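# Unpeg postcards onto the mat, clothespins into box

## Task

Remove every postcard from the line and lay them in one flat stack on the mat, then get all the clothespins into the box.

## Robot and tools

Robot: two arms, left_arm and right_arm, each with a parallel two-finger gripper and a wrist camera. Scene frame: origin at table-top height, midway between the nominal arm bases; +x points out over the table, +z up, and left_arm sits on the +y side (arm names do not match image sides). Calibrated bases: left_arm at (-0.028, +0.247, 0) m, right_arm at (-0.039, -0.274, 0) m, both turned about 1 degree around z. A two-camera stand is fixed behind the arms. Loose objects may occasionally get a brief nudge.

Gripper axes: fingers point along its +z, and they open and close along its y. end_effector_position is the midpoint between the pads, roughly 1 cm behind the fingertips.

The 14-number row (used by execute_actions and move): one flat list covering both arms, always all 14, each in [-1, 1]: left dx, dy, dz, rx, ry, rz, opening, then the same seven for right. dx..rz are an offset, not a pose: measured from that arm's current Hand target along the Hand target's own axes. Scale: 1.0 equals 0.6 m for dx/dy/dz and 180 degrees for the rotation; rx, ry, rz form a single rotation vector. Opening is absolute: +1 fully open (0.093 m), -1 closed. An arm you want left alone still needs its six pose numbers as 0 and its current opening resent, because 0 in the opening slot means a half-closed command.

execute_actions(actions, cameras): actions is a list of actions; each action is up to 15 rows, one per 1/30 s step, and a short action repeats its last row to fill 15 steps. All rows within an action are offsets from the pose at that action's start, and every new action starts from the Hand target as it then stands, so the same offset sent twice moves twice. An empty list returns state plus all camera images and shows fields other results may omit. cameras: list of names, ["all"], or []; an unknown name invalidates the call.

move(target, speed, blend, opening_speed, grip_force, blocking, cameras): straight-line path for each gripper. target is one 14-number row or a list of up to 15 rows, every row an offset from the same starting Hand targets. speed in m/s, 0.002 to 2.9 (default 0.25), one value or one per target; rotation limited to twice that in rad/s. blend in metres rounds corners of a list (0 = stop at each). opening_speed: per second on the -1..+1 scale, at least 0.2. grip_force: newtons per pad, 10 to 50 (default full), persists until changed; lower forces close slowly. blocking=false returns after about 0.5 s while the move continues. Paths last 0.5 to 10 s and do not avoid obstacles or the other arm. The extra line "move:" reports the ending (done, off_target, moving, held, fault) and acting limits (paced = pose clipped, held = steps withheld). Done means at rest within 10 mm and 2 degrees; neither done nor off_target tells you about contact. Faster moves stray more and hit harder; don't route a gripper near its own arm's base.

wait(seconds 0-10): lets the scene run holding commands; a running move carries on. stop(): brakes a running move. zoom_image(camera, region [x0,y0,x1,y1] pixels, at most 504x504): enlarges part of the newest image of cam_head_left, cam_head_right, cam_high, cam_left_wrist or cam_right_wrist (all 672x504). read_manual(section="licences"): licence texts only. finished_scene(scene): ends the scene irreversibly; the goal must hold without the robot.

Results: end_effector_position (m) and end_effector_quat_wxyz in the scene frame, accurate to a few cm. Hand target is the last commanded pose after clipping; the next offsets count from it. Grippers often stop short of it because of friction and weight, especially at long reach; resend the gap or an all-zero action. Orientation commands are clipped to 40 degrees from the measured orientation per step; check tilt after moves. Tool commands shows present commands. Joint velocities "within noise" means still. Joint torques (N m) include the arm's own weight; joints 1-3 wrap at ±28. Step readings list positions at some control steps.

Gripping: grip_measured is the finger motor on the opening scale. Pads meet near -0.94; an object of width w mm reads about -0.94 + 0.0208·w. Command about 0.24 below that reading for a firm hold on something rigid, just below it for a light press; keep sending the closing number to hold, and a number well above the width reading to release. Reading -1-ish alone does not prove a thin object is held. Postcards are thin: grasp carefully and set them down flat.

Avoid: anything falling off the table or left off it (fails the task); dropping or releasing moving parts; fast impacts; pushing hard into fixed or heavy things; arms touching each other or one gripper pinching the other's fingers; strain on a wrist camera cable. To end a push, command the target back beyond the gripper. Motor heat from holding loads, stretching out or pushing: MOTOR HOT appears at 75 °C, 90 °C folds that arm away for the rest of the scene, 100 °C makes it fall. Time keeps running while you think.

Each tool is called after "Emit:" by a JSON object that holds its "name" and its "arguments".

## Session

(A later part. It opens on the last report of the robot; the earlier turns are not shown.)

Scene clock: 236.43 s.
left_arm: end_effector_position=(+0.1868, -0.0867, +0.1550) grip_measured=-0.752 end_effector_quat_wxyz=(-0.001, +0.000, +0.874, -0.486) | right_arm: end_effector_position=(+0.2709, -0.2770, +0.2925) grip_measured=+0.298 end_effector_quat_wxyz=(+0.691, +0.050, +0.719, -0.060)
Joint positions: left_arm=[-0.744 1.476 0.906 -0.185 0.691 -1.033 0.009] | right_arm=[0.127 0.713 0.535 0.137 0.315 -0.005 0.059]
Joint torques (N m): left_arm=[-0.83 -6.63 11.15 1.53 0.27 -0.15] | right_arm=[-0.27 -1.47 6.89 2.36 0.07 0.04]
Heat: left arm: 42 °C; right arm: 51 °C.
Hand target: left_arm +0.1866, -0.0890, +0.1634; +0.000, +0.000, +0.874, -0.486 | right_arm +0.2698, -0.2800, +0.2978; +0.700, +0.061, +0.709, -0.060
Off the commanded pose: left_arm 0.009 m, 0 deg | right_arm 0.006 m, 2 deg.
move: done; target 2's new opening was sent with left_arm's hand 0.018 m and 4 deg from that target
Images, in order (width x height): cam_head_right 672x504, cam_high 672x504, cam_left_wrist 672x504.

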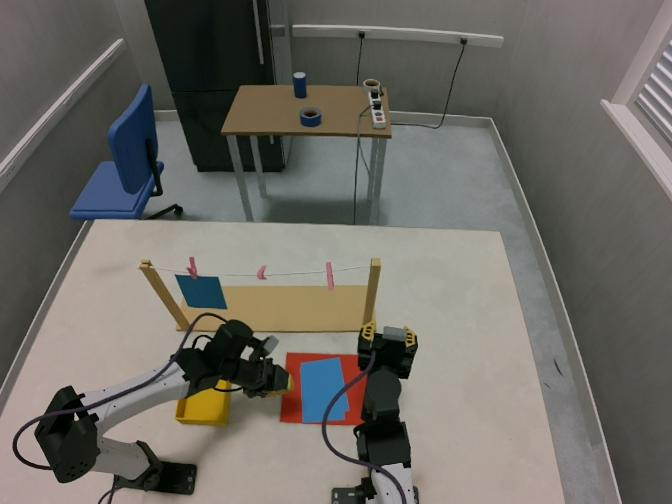

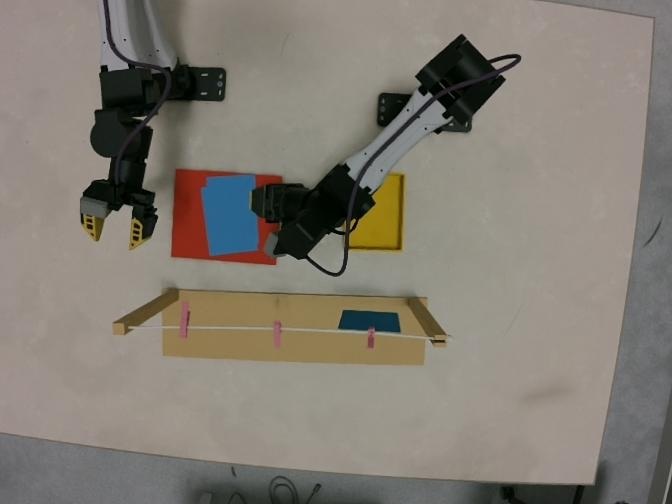

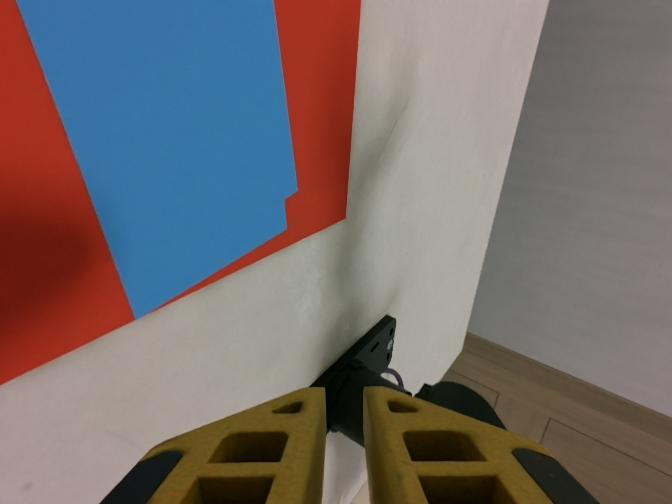

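Emit:
{"name": "move", "arguments": {"target": [[-0.105,0.078,-0.4,-0.088,-0.335,0.374,-0.35,0,0,0,0,0,0,0.3],[-0.275,0.2,-0.438,-0.088,-0.335,0.374,-0.35,0,0,0,0,0,0,0.3]], "cameras": ["cam_high","cam_left_wrist","cam_head_right"], "blend": 0.03}}

Scene clock: 248.13 s.
left_arm: end_effector_position=(+0.3458, +0.1955, +0.1902) grip_measured=-0.352 end_effector_quat_wxyz=(+0.657, +0.224, +0.680, -0.234) | right_arm: end_effector_position=(+0.2709, -0.2770, +0.2925) grip_measured=+0.298 end_effector_quat_wxyz=(+0.691, +0.050, +0.719, -0.060)
Joint positions: left_arm=[0.193 1.473 0.447 0.985 0.872 0.008 0.028] | right_arm=[0.127 0.713 0.535 0.137 0.315 -0.005 0.059]
Joint torques (N m): left_arm=[0.39 -3.82 10.04 2.22 0.11 -0.14] | right_arm=[-0.27 -1.46 6.89 2.36 0.07 0.04]
Heat: left arm: 42 °C; right arm: 51 °C.
Hand target: left_arm +0.3516, +0.1975, +0.2002; +0.668, +0.231, +0.669, -0.230 | right_arm +0.2698, -0.2800, +0.2978; +0.700, +0.061, +0.709, -0.060
Off the commanded pose: left_arm 0.012 m, 2 deg | right_arm 0.006 m, 2 deg.
move: off_target (left_arm)
Images, in order (width x height): cam_head_right 672x504, cam_high 672x504, cam_left_wrist 672x504.

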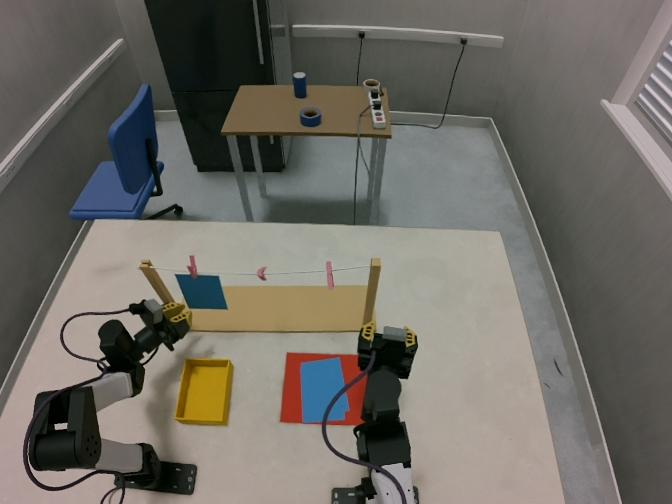

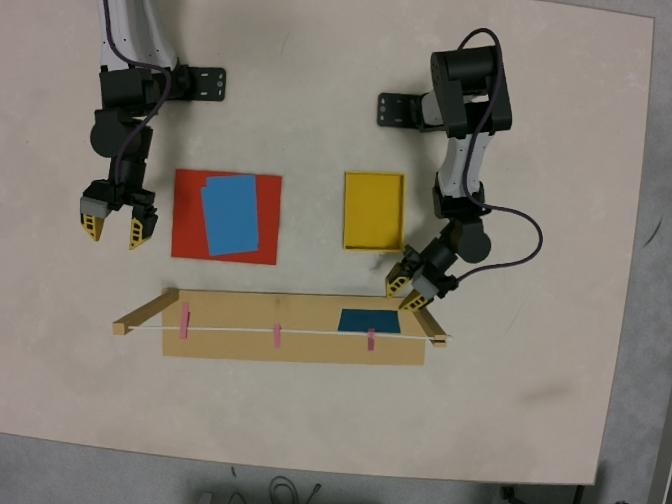

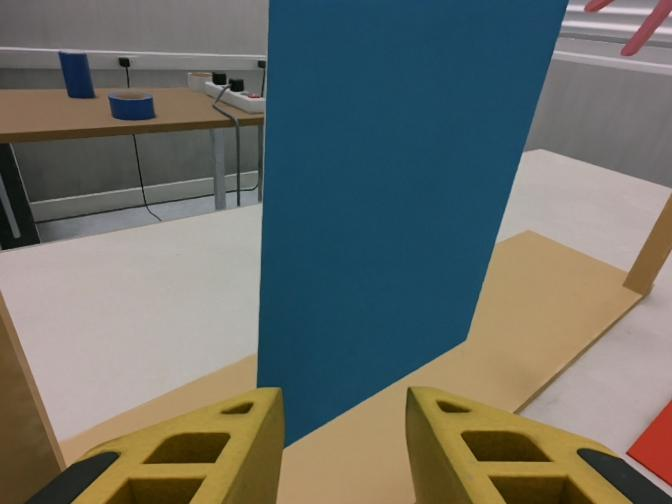

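Emit:
{"name": "move", "arguments": {"target": [-0.01,0.035,0.025,0,0,0,-0.35,0,0,0,0,0,0,0.3], "cameras": ["cam_high","cam_left_wrist"], "speed": 0.1}}

Scene clock: 253.60 s.
left_arm: end_effector_position=(+0.3683, +0.1983, +0.1999) grip_measured=-0.352 end_effector_quat_wxyz=(+0.662, +0.235, +0.671, -0.237) | right_arm: end_effector_position=(+0.2709, -0.2770, +0.2925) grip_measured=+0.298 end_effector_quat_wxyz=(+0.691, +0.050, +0.719, -0.060)
Joint positions: left_arm=[0.193 1.552 0.549 0.985 0.891 0.007 0.028] | right_arm=[0.127 0.713 0.535 0.137 0.315 -0.005 0.059]
Joint torques (N m): left_arm=[0.95 -4.51 10.54 2 -0.02 -0.17] | right_arm=[-0.28 -1.46 6.89 2.36 0.07 0.04]
Heat: left arm: 42 °C; right arm: 51 °C.
Hand target: left_arm +0.3763, +0.2048, +0.2062; +0.668, +0.231, +0.669, -0.230 | right_arm +0.2698, -0.2800, +0.2978; +0.700, +0.061, +0.709, -0.060
Off the commanded pose: left_arm 0.012 m, 1 deg | right_arm 0.006 m, 2 deg.
move: off_target (left_arm)
Images, in order (width x height): cam_high 672x504, cam_left_wrist 672x504.

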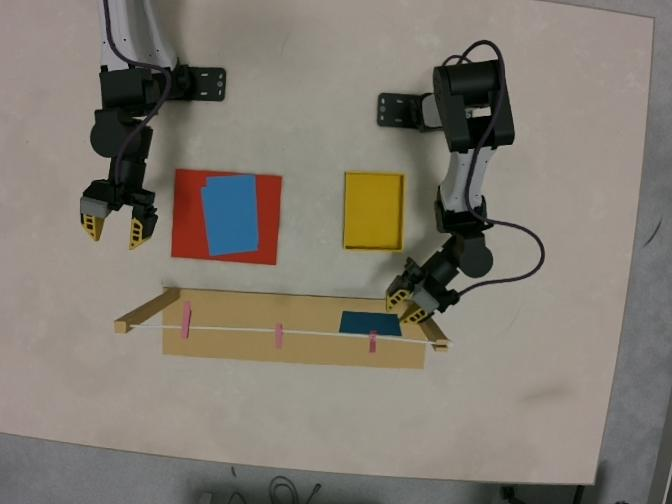

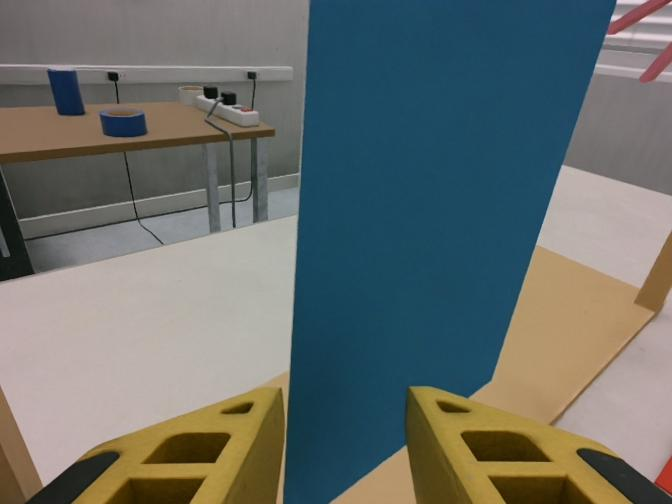

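Emit:
{"name": "move", "arguments": {"target": [[0,0.022,0,0,0,0,-0.35,0,0,0,0,0,0,0.3],[0,0.022,0.04,0,0,0,-0.35,0,0,0,0,0,0,0.3]], "cameras": ["cam_high","cam_left_wrist"], "speed": 0.08}}

Scene clock: 257.30 s.
left_arm: end_effector_position=(+0.3938, +0.1976, +0.2028) grip_measured=-0.352 end_effector_quat_wxyz=(+0.664, +0.239, +0.668, -0.237) | right_arm: end_effector_position=(+0.2709, -0.2770, +0.2925) grip_measured=+0.298 end_effector_quat_wxyz=(+0.691, +0.050, +0.719, -0.060)
Joint positions: left_arm=[0.175 1.643 0.65 0.985 0.88 0.007 0.028] | right_arm=[0.127 0.713 0.535 0.137 0.315 -0.005 0.059]
Joint torques (N m): left_arm=[-0.54 -5.04 10.47 1.95 -0.23 -0.17] | right_arm=[-0.27 -1.46 6.89 2.36 0.07 0.04]
Heat: left arm: 42 °C; right arm: 52 °C.
Hand target: left_arm +0.4034, +0.2003, +0.2062; +0.668, +0.231, +0.669, -0.230 | right_arm +0.2698, -0.2800, +0.2978; +0.700, +0.061, +0.709, -0.060
Off the commanded pose: left_arm 0.011 m, 1 deg | right_arm 0.006 m, 2 deg.
move: off_target (left_arm)
Images, in order (width x height): cam_high 672x504, cam_left_wrist 672x504.

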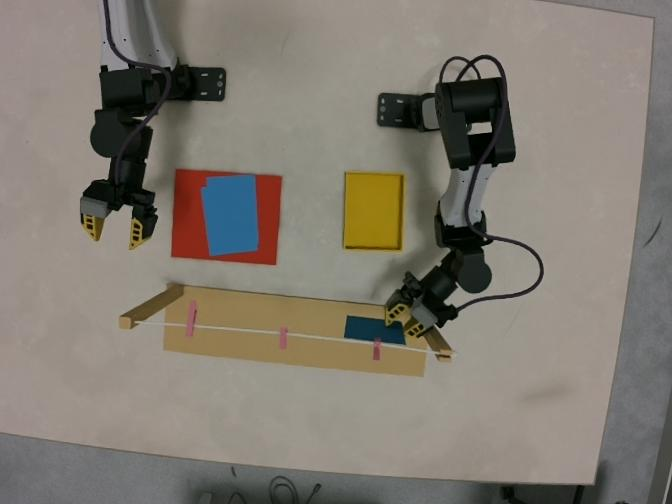

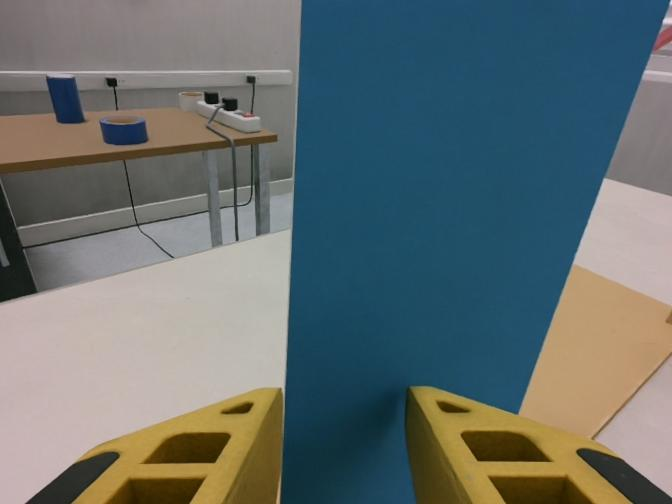

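Emit:
{"name": "move", "arguments": {"target": [[0,-0.02,-0.12,0,0,0,-0.35,0,0,0,0,0,0,-0.35],[-0.06,0.02,-0.28,0,0,0,-0.35,0,0,0,0,0,0,-0.35]], "cameras": ["cam_high","cam_head_right"], "speed": 0.12}}

Emit:
{"name": "zoom_image", "arguments": {"camera": "cam_high", "region": [100, 150, 480, 400]}}

Scene clock: 271.83 s.
left_arm: end_effector_position=(+0.2792, +0.3117, +0.2298) grip_measured=-0.352 end_effector_quat_wxyz=(+0.662, +0.211, +0.676, -0.246) | right_arm: end_effector_position=(+0.2709, -0.2770, +0.2925) grip_measured=-0.348 end_effector_quat_wxyz=(+0.691, +0.050, +0.719, -0.060)
Joint positions: left_arm=[0.748 1.327 0.51 0.791 1.425 -0.027 0.028] | right_arm=[0.127 0.713 0.535 0.137 0.315 -0.004 0.029]
Joint torques (N m): left_arm=[0.43 -5.49 10.74 1.52 0.17 0.09] | right_arm=[-0.28 -1.46 6.89 2.35 0.07 0.04]
Heat: left arm: 42 °C; right arm: 52 °C.
Hand target: left_arm +0.2785, +0.3134, +0.2423; +0.668, +0.231, +0.669, -0.230 | right_arm +0.2698, -0.2800, +0.2977; +0.700, +0.061, +0.709, -0.060
Off the commanded pose: left_arm 0.013 m, 3 deg | right_arm 0.006 m, 2 deg.
move: off_target (left_arm)
Images, in order (width x height): cam_head_right 672x504, cam_high 672x504.

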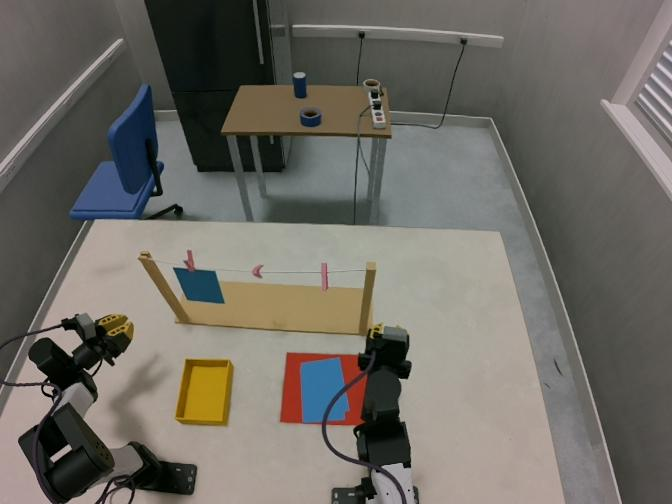

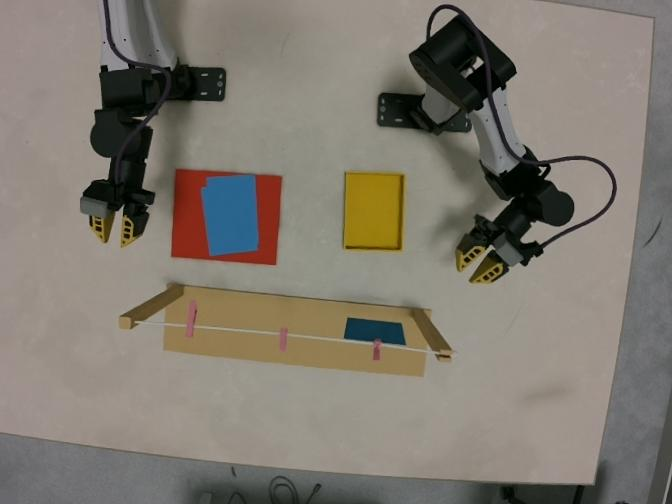

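Scaled by 1.326.

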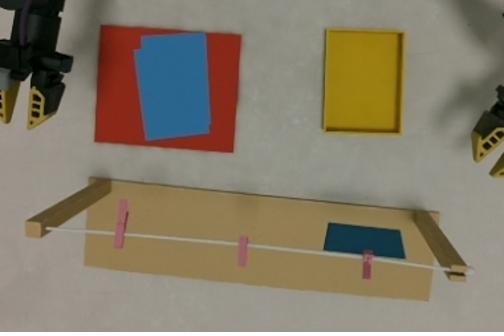

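Emit:
{"name": "move", "arguments": {"target": [[0,0,0,0,0,0,-0.35,0.08,0.304,0,-0.361,0,0,-0.35],[0,0,0,0,0,0,-0.35,0.157,0.51,0.1,-0.361,0,0,-0.35]], "cameras": ["cam_high","cam_right_wrist"], "blend": 0.03}}

Scene clock: 284.47 s.
left_arm: end_effector_position=(+0.2791, +0.3116, +0.2289) grip_measured=-0.352 end_effector_quat_wxyz=(+0.661, +0.211, +0.677, -0.247) | right_arm: end_effector_position=(+0.3736, +0.0094, +0.1922) grip_measured=-0.348 end_effector_quat_wxyz=(+0.609, -0.328, +0.642, +0.332)
Joint positions: left_arm=[0.748 1.327 0.51 0.782 1.426 -0.021 0.028] | right_arm=[0.394 1.825 0.861 0.918 -0.546 0.003 0.029]
Joint torques (N m): left_arm=[0.65 -5.72 10.62 1.5 0.15 0.11] | right_arm=[-0.01 -7.19 8.21 2.28 -0.01 -0.01]
Heat: left arm: 44 °C; right arm: 52 °C.
Hand target: left_arm +0.2785, +0.3133, +0.2423; +0.668, +0.231, +0.669, -0.230 | right_arm +0.3801, +0.0114, +0.2026; +0.623, -0.325, +0.630, +0.330
Off the commanded pose: left_arm 0.014 m, 3 deg | right_arm 0.013 m, 2 deg.
move: off_target (left_arm, right_arm)
Images, in order (width x height): cam_high 672x504, cam_right_wrist 672x504.

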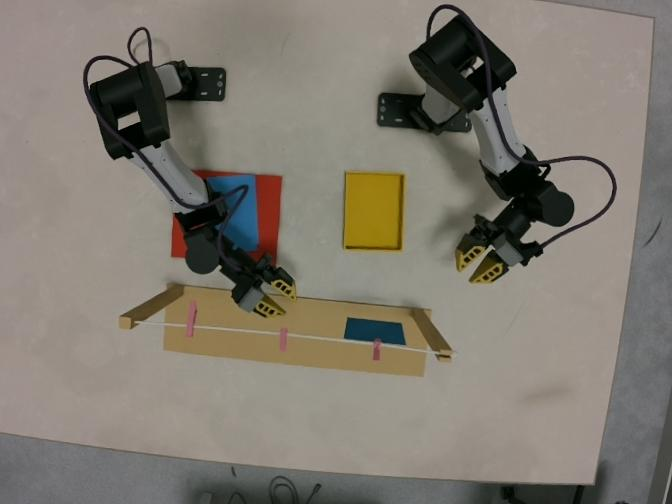

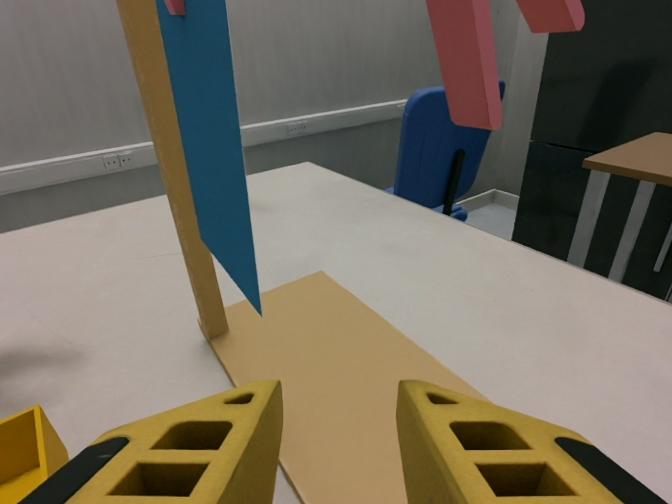

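Emit:
{"name": "move", "arguments": {"target": [0,0,0,0,0,0,-0.35,0.0,0.038,0.03,0,0,0,-0.35], "cameras": ["cam_high","cam_right_wrist"], "speed": 0.12}}

Scene clock: 288.83 s.
left_arm: end_effector_position=(+0.2791, +0.3116, +0.2289) grip_measured=-0.352 end_effector_quat_wxyz=(+0.661, +0.211, +0.677, -0.247) | right_arm: end_effector_position=(+0.3654, +0.0366, +0.1939) grip_measured=-0.348 end_effector_quat_wxyz=(+0.611, -0.329, +0.639, +0.331)
Joint positions: left_arm=[0.748 1.327 0.51 0.782 1.426 -0.021 0.028] | right_arm=[0.474 1.839 0.883 0.918 -0.466 0.003 0.029]
Joint torques (N m): left_arm=[0.44 -5.9 10.78 1.53 0.17 0.06] | right_arm=[0.03 -7.24 8.31 2.24 -0.02 0]
Heat: left arm: 44 °C; right arm: 52 °C.
Hand target: left_arm +0.2785, +0.3133, +0.2423; +0.668, +0.231, +0.669, -0.230 | right_arm +0.3716, +0.0392, +0.2027; +0.623, -0.325, +0.631, +0.330
Off the commanded pose: left_arm 0.014 m, 3 deg | right_arm 0.011 m, 2 deg.
move: off_target (left_arm, right_arm)
Images, in order (width x height): cam_high 672x504, cam_right_wrist 672x504.

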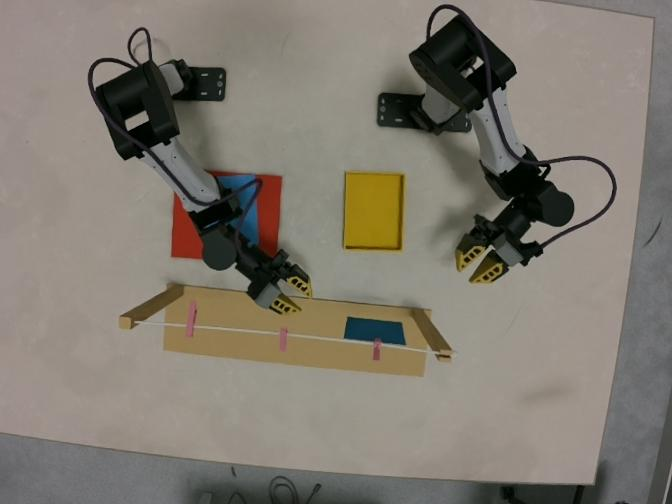

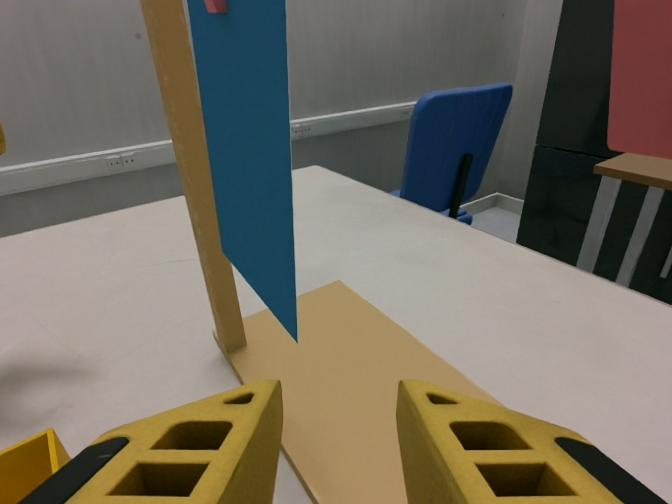

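Emit:
{"name": "move", "arguments": {"target": [0,0,0,0,0,0,-0.35,0.0,0.022,0.075,0,0,0,-0.35], "cameras": ["cam_high","cam_right_wrist"], "speed": 0.12}}

Scene clock: 293.90 s.
left_arm: end_effector_position=(+0.2791, +0.3116, +0.2289) grip_measured=-0.352 end_effector_quat_wxyz=(+0.661, +0.211, +0.677, -0.247) | right_arm: end_effector_position=(+0.3808, +0.0811, +0.1978) grip_measured=-0.348 end_effector_quat_wxyz=(+0.618, -0.330, +0.633, +0.330)
Joint positions: left_arm=[0.748 1.327 0.51 0.782 1.426 -0.021 0.028] | right_arm=[0.554 1.952 1.045 0.887 -0.386 0.003 0.029]
Joint torques (N m): left_arm=[0.55 -5.81 10.74 1.47 0.13 0.11] | right_arm=[0.02 -8.25 8.54 2.04 0.02 0]
Heat: left arm: 44 °C; right arm: 52 °C.
Hand target: left_arm +0.2785, +0.3133, +0.2423; +0.668, +0.231, +0.669, -0.230 | right_arm +0.3865, +0.0838, +0.2026; +0.623, -0.325, +0.630, +0.330
Off the commanded pose: left_arm 0.014 m, 3 deg | right_arm 0.008 m, 1 deg.
move: off_target (left_arm)
Images, in order (width x height): cam_high 672x504, cam_right_wrist 672x504.

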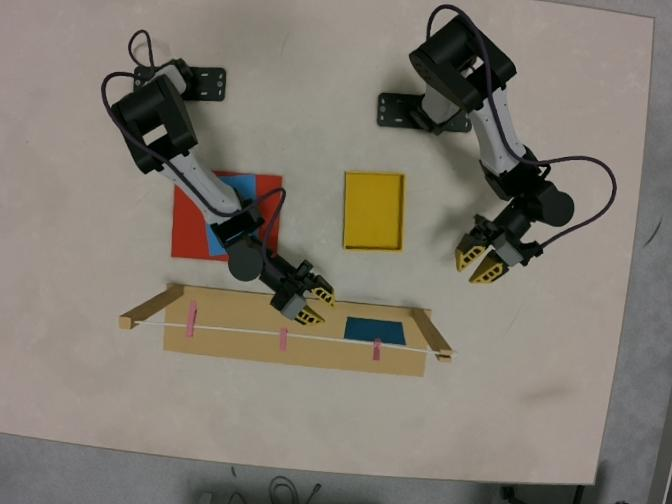

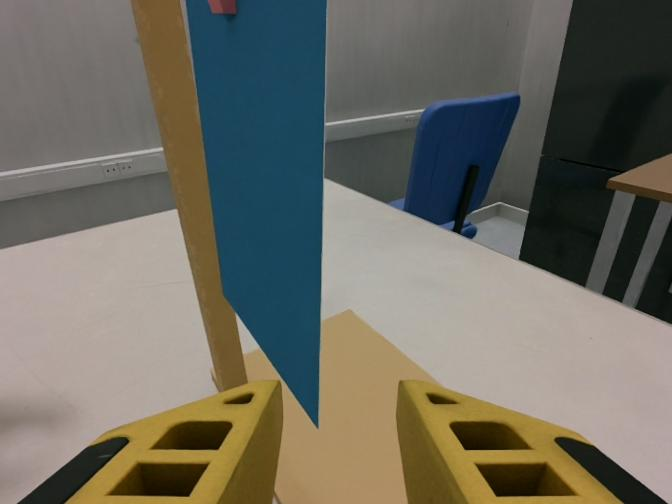

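Emit:
{"name": "move", "arguments": {"target": [[0,0,0,0,0,0,-0.35,-0.003,0.006,0.105,0,0,0,-0.35],[0,0,0,0,0,0,-0.35,-0.003,0.006,0.105,0,0,0,-1]], "cameras": ["cam_high","cam_right_wrist","cam_head_right"], "speed": 0.1}}

Scene clock: 297.80 s.
left_arm: end_effector_position=(+0.2791, +0.3116, +0.2289) grip_measured=-0.352 end_effector_quat_wxyz=(+0.661, +0.211, +0.677, -0.247) | right_arm: end_effector_position=(+0.4151, +0.1345, +0.2011) grip_measured=-0.975 end_effector_quat_wxyz=(+0.619, -0.330, +0.632, +0.330)
Joint positions: left_arm=[0.748 1.327 0.51 0.782 1.426 -0.021 0.028] | right_arm=[0.611 2.131 1.34 0.773 -0.328 0.003 0]
Joint torques (N m): left_arm=[0.39 -5.82 10.77 1.51 0.15 0.08] | right_arm=[0.12 -9.74 8.87 2.12 0.02 0.01]
Heat: left arm: 44 °C; right arm: 51 °C.
Hand target: left_arm +0.2785, +0.3133, +0.2423; +0.668, +0.231, +0.669, -0.230 | right_arm +0.4195, +0.1376, +0.2041; +0.623, -0.325, +0.630, +0.330
Off the commanded pose: left_arm 0.014 m, 3 deg | right_arm 0.006 m, 1 deg.
move: off_target (left_arm)
Images, in order (width x height): cam_head_right 672x504, cam_high 672x504, cam_right_wrist 672x504.

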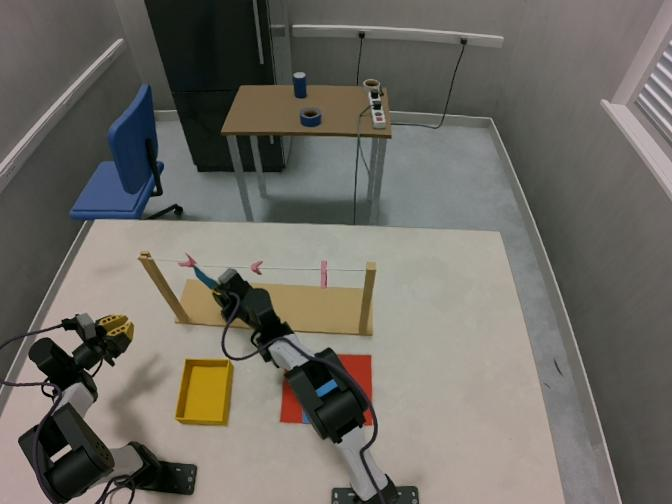

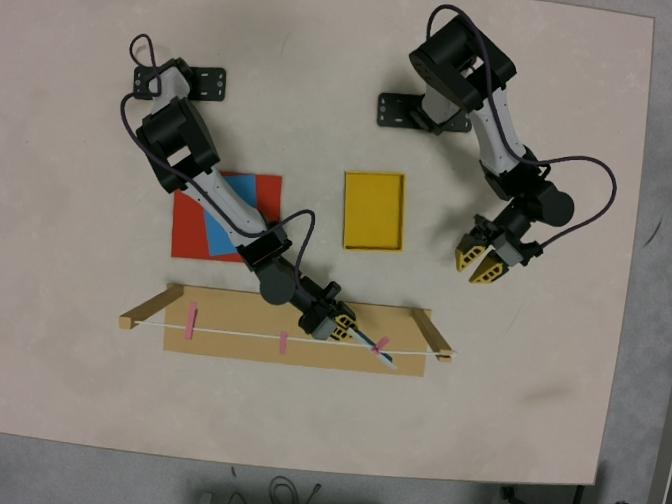

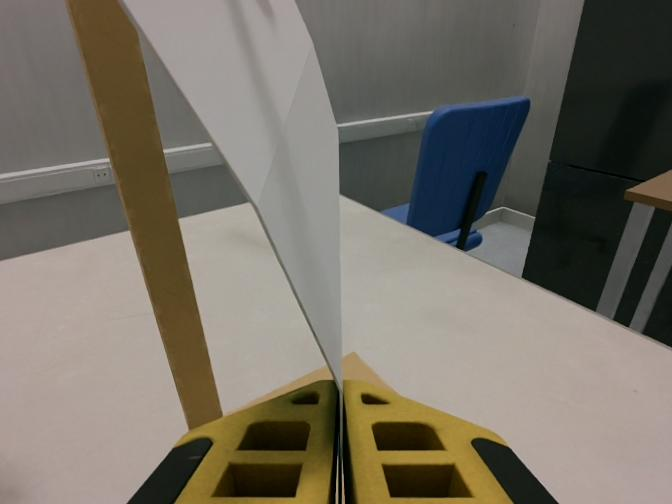

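Emit:
{"name": "move", "arguments": {"target": [[0,0,0,0,0,0,-0.35,0.117,0,0,0,0,0,-1],[0,0,0,0,0,0,-0.35,0.117,0.02,-0.17,0,0,0,-1],[0,-0.172,0.141,0.289,0,0,-0.35,-0.06,0.059,-0.322,-0.194,0,0,-1]], "cameras": ["all"], "speed": [0.1,0.2,0.2]}}

Scene clock: 306.57 s.
left_arm: end_effector_position=(+0.2789, +0.1803, +0.2360) grip_measured=-0.352 end_effector_quat_wxyz=(+0.574, +0.386, +0.593, -0.413) | right_arm: end_effector_position=(+0.2829, +0.0008, +0.2202) grip_measured=-0.975 end_effector_quat_wxyz=(+0.482, -0.482, +0.525, +0.509)
Joint positions: left_arm=[0.333 1.401 0.593 0.782 1.553 -0.021 0.028] | right_arm=[0.289 1.717 0.852 0.811 -1.235 0.02 0]
Joint torques (N m): left_arm=[-0.81 -3.67 10.52 1.65 0.16 0.07] | right_arm=[-0.44 -9.85 8.14 1.67 -0.42 -0.09]
Heat: left arm: 45 °C; right arm: 50 °C.
Hand target: left_arm +0.2815, +0.1799, +0.2422; +0.499, +0.501, +0.500, -0.500 | right_arm +0.2806, -0.0009, +0.2416; +0.497, -0.497, +0.502, +0.504
Off the commanded pose: left_arm 0.007 m, 21 deg | right_arm 0.022 m, 4 deg.
joint sent to its limit (left arm) — joint 5 (wrist yaw), upper limit. The joint targets are off in orientation, not in position.
move: off_target (left_arm, right_arm)

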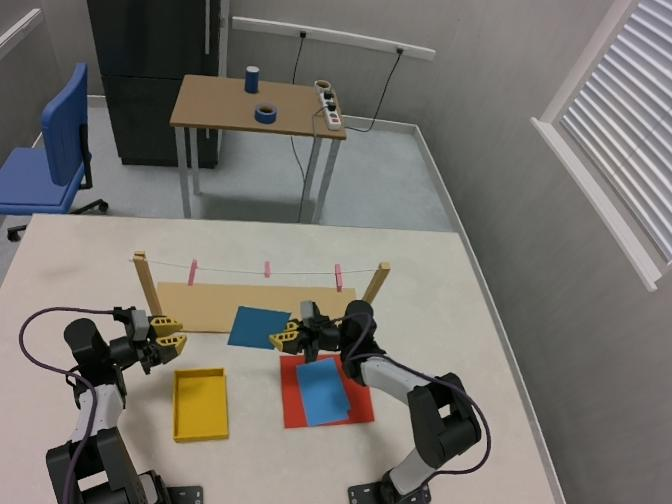

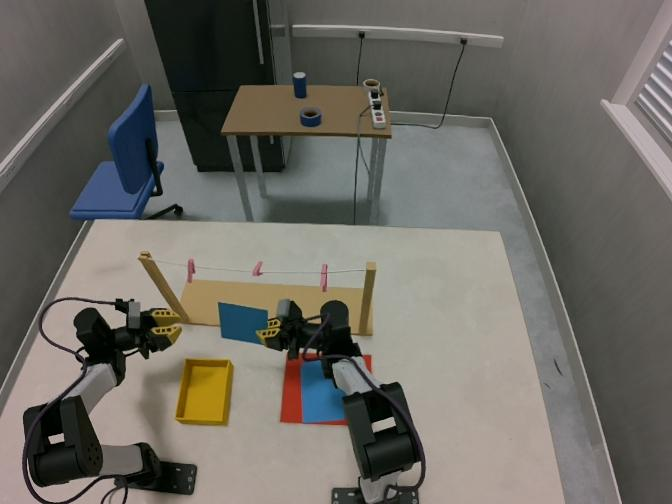

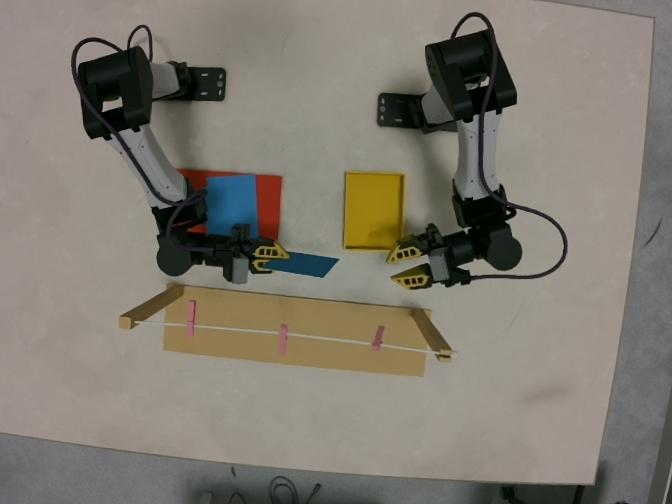

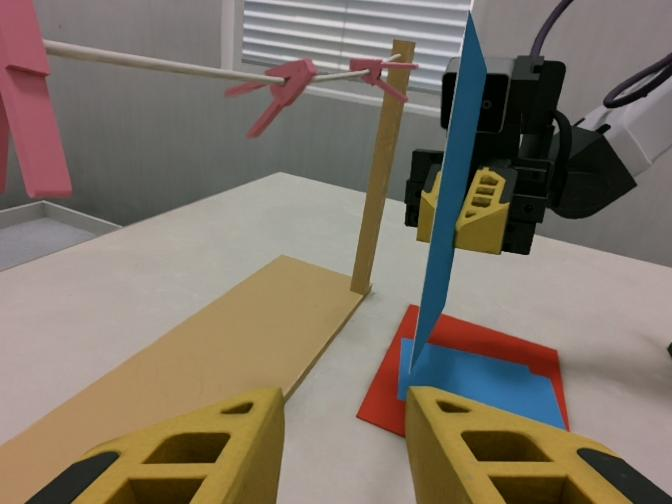

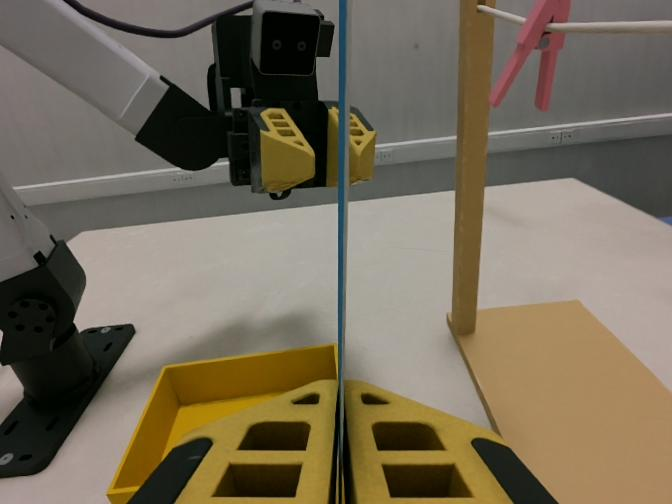

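Emit:
{"name": "move", "arguments": {"target": [[0.015,0.003,0.175,0,0,0,-0.35,0,0,0,0,0,0,-1]], "cameras": ["cam_high","cam_right_wrist","cam_left_wrist"], "speed": 0.12}}

Scene clock: 313.53 s.
left_arm: end_effector_position=(+0.2793, +0.0768, +0.2283) grip_measured=-0.352 end_effector_quat_wxyz=(+0.491, +0.486, +0.514, -0.508) | right_arm: end_effector_position=(+0.2827, +0.0008, +0.2200) grip_measured=-0.975 end_effector_quat_wxyz=(+0.481, -0.482, +0.526, +0.510)
Joint positions: left_arm=[-0.025 1.588 0.74 0.782 1.553 0.021 0.028] | right_arm=[0.289 1.717 0.852 0.81 -1.235 0.02 0]
Joint torques (N m): left_arm=[-0.68 -4.77 10.36 1.63 0.13 0.09] | right_arm=[-0.46 -9.87 8.13 1.69 -0.37 -0.1]
Heat: left arm: 44 °C; right arm: 49 °C.
Hand target: left_arm +0.2831, +0.0749, +0.2330; +0.499, +0.501, +0.500, -0.500 | right_arm +0.2806, -0.0009, +0.2416; +0.497, -0.497, +0.502, +0.504
Off the commanded pose: left_arm 0.006 m, 3 deg | right_arm 0.022 m, 4 deg.
move: off_target (left_arm, right_arm)
Images, in order (width x height): cam_high 672x504, cam_left_wrist 672x504, cam_right_wrist 672x504.

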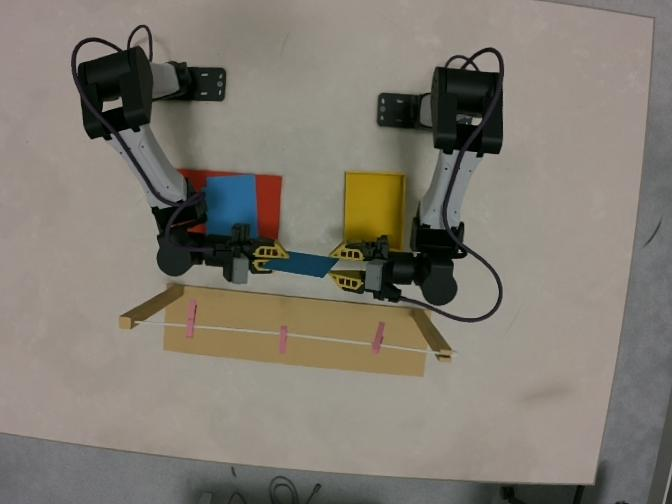

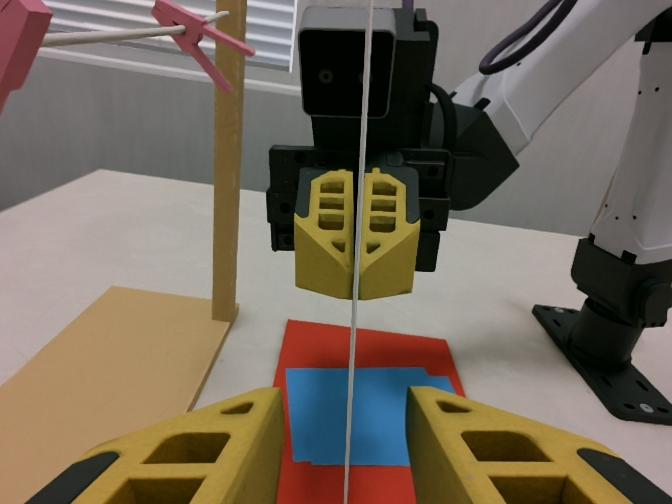

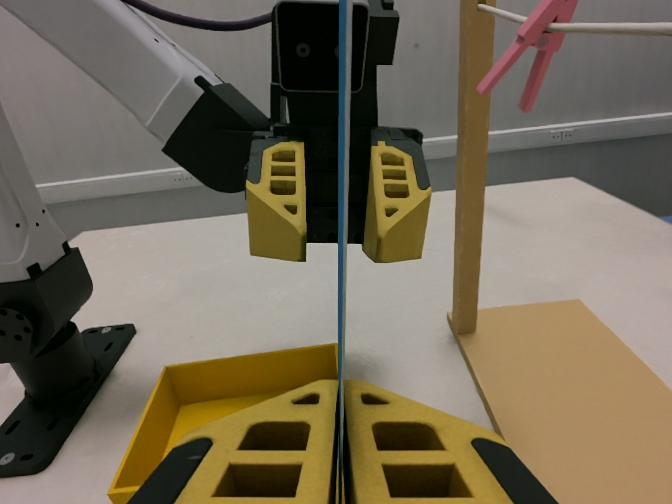

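Emit:
{"name": "move", "arguments": {"target": [[0,0,0,0,0,0,-1,0,0,0,0,0,0,-1],[0,0,0,0,0,0,-1,0,0,0,0,0,0,-0.35],[0,0,0,0,0,0,-1,0,0,-0.17,0,0,0,-0.35],[0,0,0,0,0,0,-1,-0.05,-0.1,-0.5,0.19,0,0,-0.35]], "cameras": ["cam_high","cam_left_wrist"], "speed": [0.1,0.1,0.1,0.25]}}

Scene clock: 321.97 s.
left_arm: end_effector_position=(+0.2785, +0.0768, +0.2285) grip_measured=-0.980 end_effector_quat_wxyz=(+0.494, +0.491, +0.509, -0.506) | right_arm: end_effector_position=(+0.3361, -0.2979, +0.2625) grip_measured=-0.352 end_effector_quat_wxyz=(+0.614, -0.322, +0.630, +0.350)
Joint positions: left_arm=[-0.025 1.588 0.74 0.782 1.559 0.036 0] | right_arm=[-0.559 1.604 0.895 0.698 -1.518 0.035 0.028]
Joint torques (N m): left_arm=[-0.75 -5.04 10.4 1.57 0.06 0] | right_arm=[-0.06 -6.43 8.55 1.44 0.06 -0.16]
Heat: left arm: 44 °C; right arm: 48 °C.
Hand target: left_arm +0.2832, +0.0750, +0.2331; +0.499, +0.501, +0.500, -0.500 | right_arm +0.3413, -0.3009, +0.2702; +0.621, -0.328, +0.628, +0.334
Off the commanded pose: left_arm 0.007 m, 2 deg | right_arm 0.010 m, 2 deg.
move: done; target 2's new opening was sent with right_arm's hand 0.022 m and 4 deg from that target
Images, in order (width x height): cam_high 672x504, cam_left_wrist 672x504.

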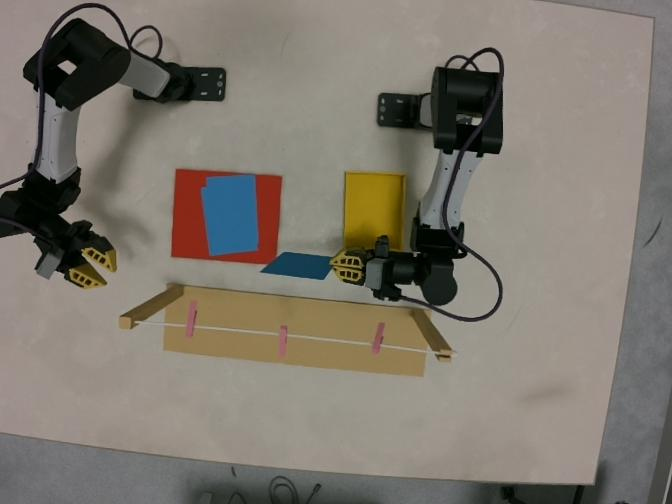

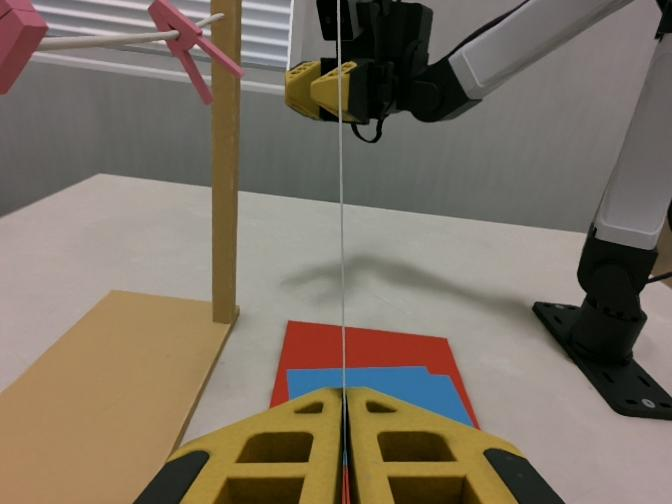

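Emit:
{"name": "move", "arguments": {"target": [[0.088,-0.105,0.275,-0.139,0.139,-0.486,-1,0,0,0,0,0,0,-0.35],[0.305,-0.162,0.342,-0.139,0.139,-0.486,-1,0,0,0,0,0,0,-0.35],[0.305,-0.162,0.342,-0.139,0.139,-0.486,-0.75,0,0,0,0,0,0,-0.35],[0.235,-0.162,0.228,-0.139,0.139,-0.486,-0.75,0,0,0,0,0,0,-0.35],[0.055,-0.162,0.167,-0.139,0.139,-0.486,-0.75,0,0,0,0,0,0,-0.35]], "cameras": ["all"], "speed": [0.22,0.15,0.06,0.06,0.2]}}

Emit:
{"name": "zoom_image", "arguments": {"camera": "cam_high", "region": [100, 150, 480, 400]}}

Scene clock: 337.57 s.
left_arm: end_effector_position=(+0.1834, -0.0252, +0.1907) grip_measured=-0.752 end_effector_quat_wxyz=(-0.002, -0.004, +0.877, -0.481) | right_arm: end_effector_position=(+0.3361, -0.2979, +0.2625) grip_measured=-0.352 end_effector_quat_wxyz=(+0.614, -0.322, +0.630, +0.350)
Joint positions: left_arm=[-0.571 1.305 0.946 -0.522 0.801 -0.862 0.009] | right_arm=[-0.559 1.604 0.895 0.698 -1.518 0.035 0.028]
Joint torques (N m): left_arm=[0.61 -4.51 12.04 1.28 0.48 0.07] | right_arm=[-0.09 -6.45 8.35 1.51 0.05 -0.12]
Heat: left arm: 44 °C; right arm: 47 °C.
Hand target: left_arm +0.1858, -0.0251, +0.1998; -0.001, +0.000, +0.875, -0.485 | right_arm +0.3410, -0.3009, +0.2702; +0.623, -0.327, +0.626, +0.335
Off the commanded pose: left_arm 0.010 m, 1 deg | right_arm 0.010 m, 2 deg.
move: done; target 3's new opening was sent with left_arm's hand 0.023 m and 4 deg from that target

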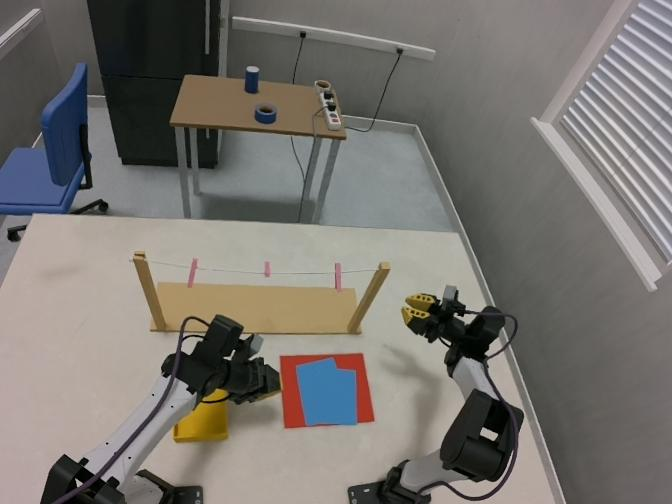

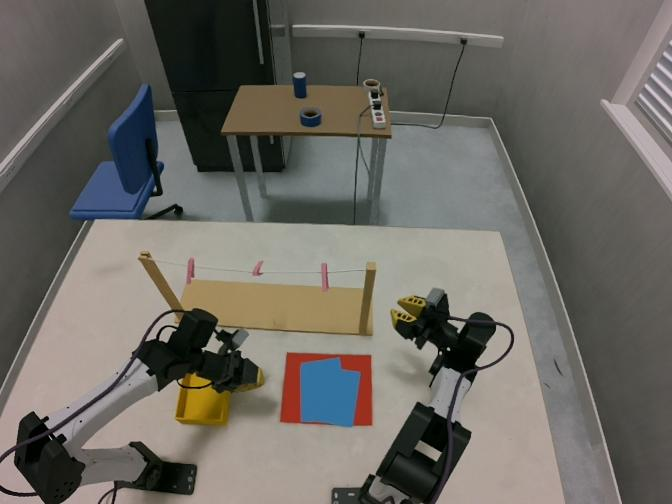

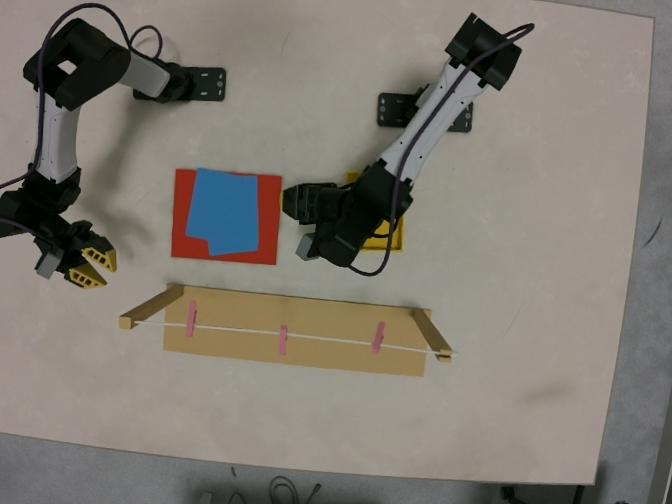

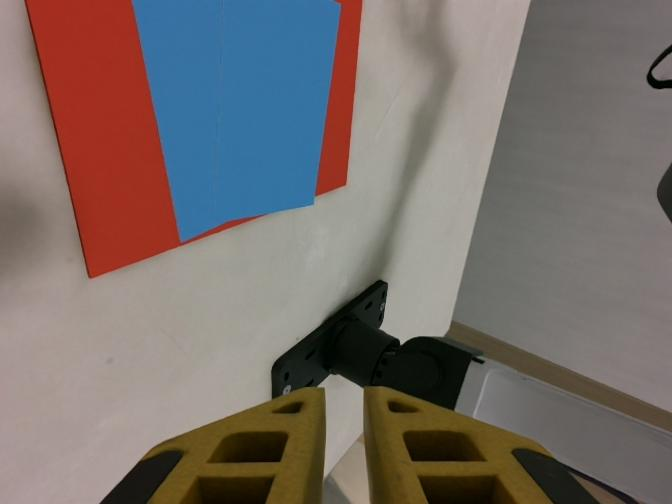

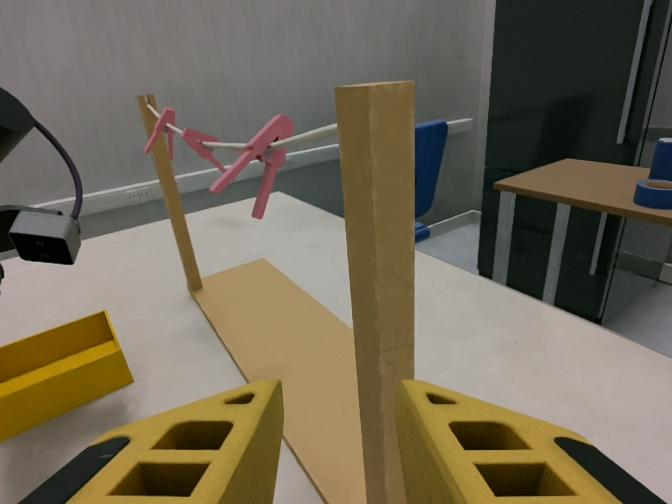

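Scaled by 1.326.

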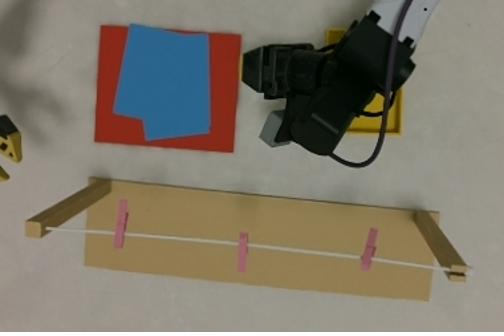

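Emit:
{"name": "move", "arguments": {"target": [-0.157,0.063,-0.323,-0.251,-0.453,0.251,-0.2,0,0,0,0,0,0,-0.35], "cameras": ["cam_left_wrist"]}}

Scene clock: 348.33 s.
left_arm: end_effector_position=(+0.2789, +0.1550, +0.2750) grip_measured=-0.202 end_effector_quat_wxyz=(+0.706, +0.005, +0.708, -0.010) | right_arm: end_effector_position=(+0.3361, -0.2979, +0.2625) grip_measured=-0.352 end_effector_quat_wxyz=(+0.614, -0.322, +0.630, +0.350)
Joint positions: left_arm=[-0.587 0.821 0.457 0.361 -0.547 -0.009 0.036] | right_arm=[-0.559 1.604 0.895 0.698 -1.518 0.035 0.028]
Joint torques (N m): left_arm=[0.54 -0.84 7.49 2.44 -0.12 -0.04] | right_arm=[-0.09 -6.45 8.35 1.51 0.06 -0.12]
Heat: left arm: 44 °C; right arm: 46 °C.
Hand target: left_arm +0.2803, +0.1591, +0.2704; +0.707, +0.000, +0.707, +0.000 | right_arm +0.3410, -0.3009, +0.2702; +0.623, -0.327, +0.626, +0.335
Off the commanded pose: left_arm 0.006 m, 1 deg | right_arm 0.010 m, 2 deg.
move: done
Images, in order (width x height): cam_left_wrist 672x504.

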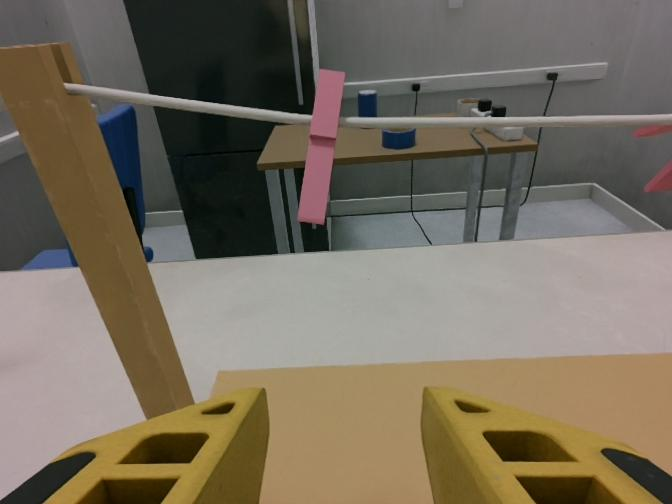

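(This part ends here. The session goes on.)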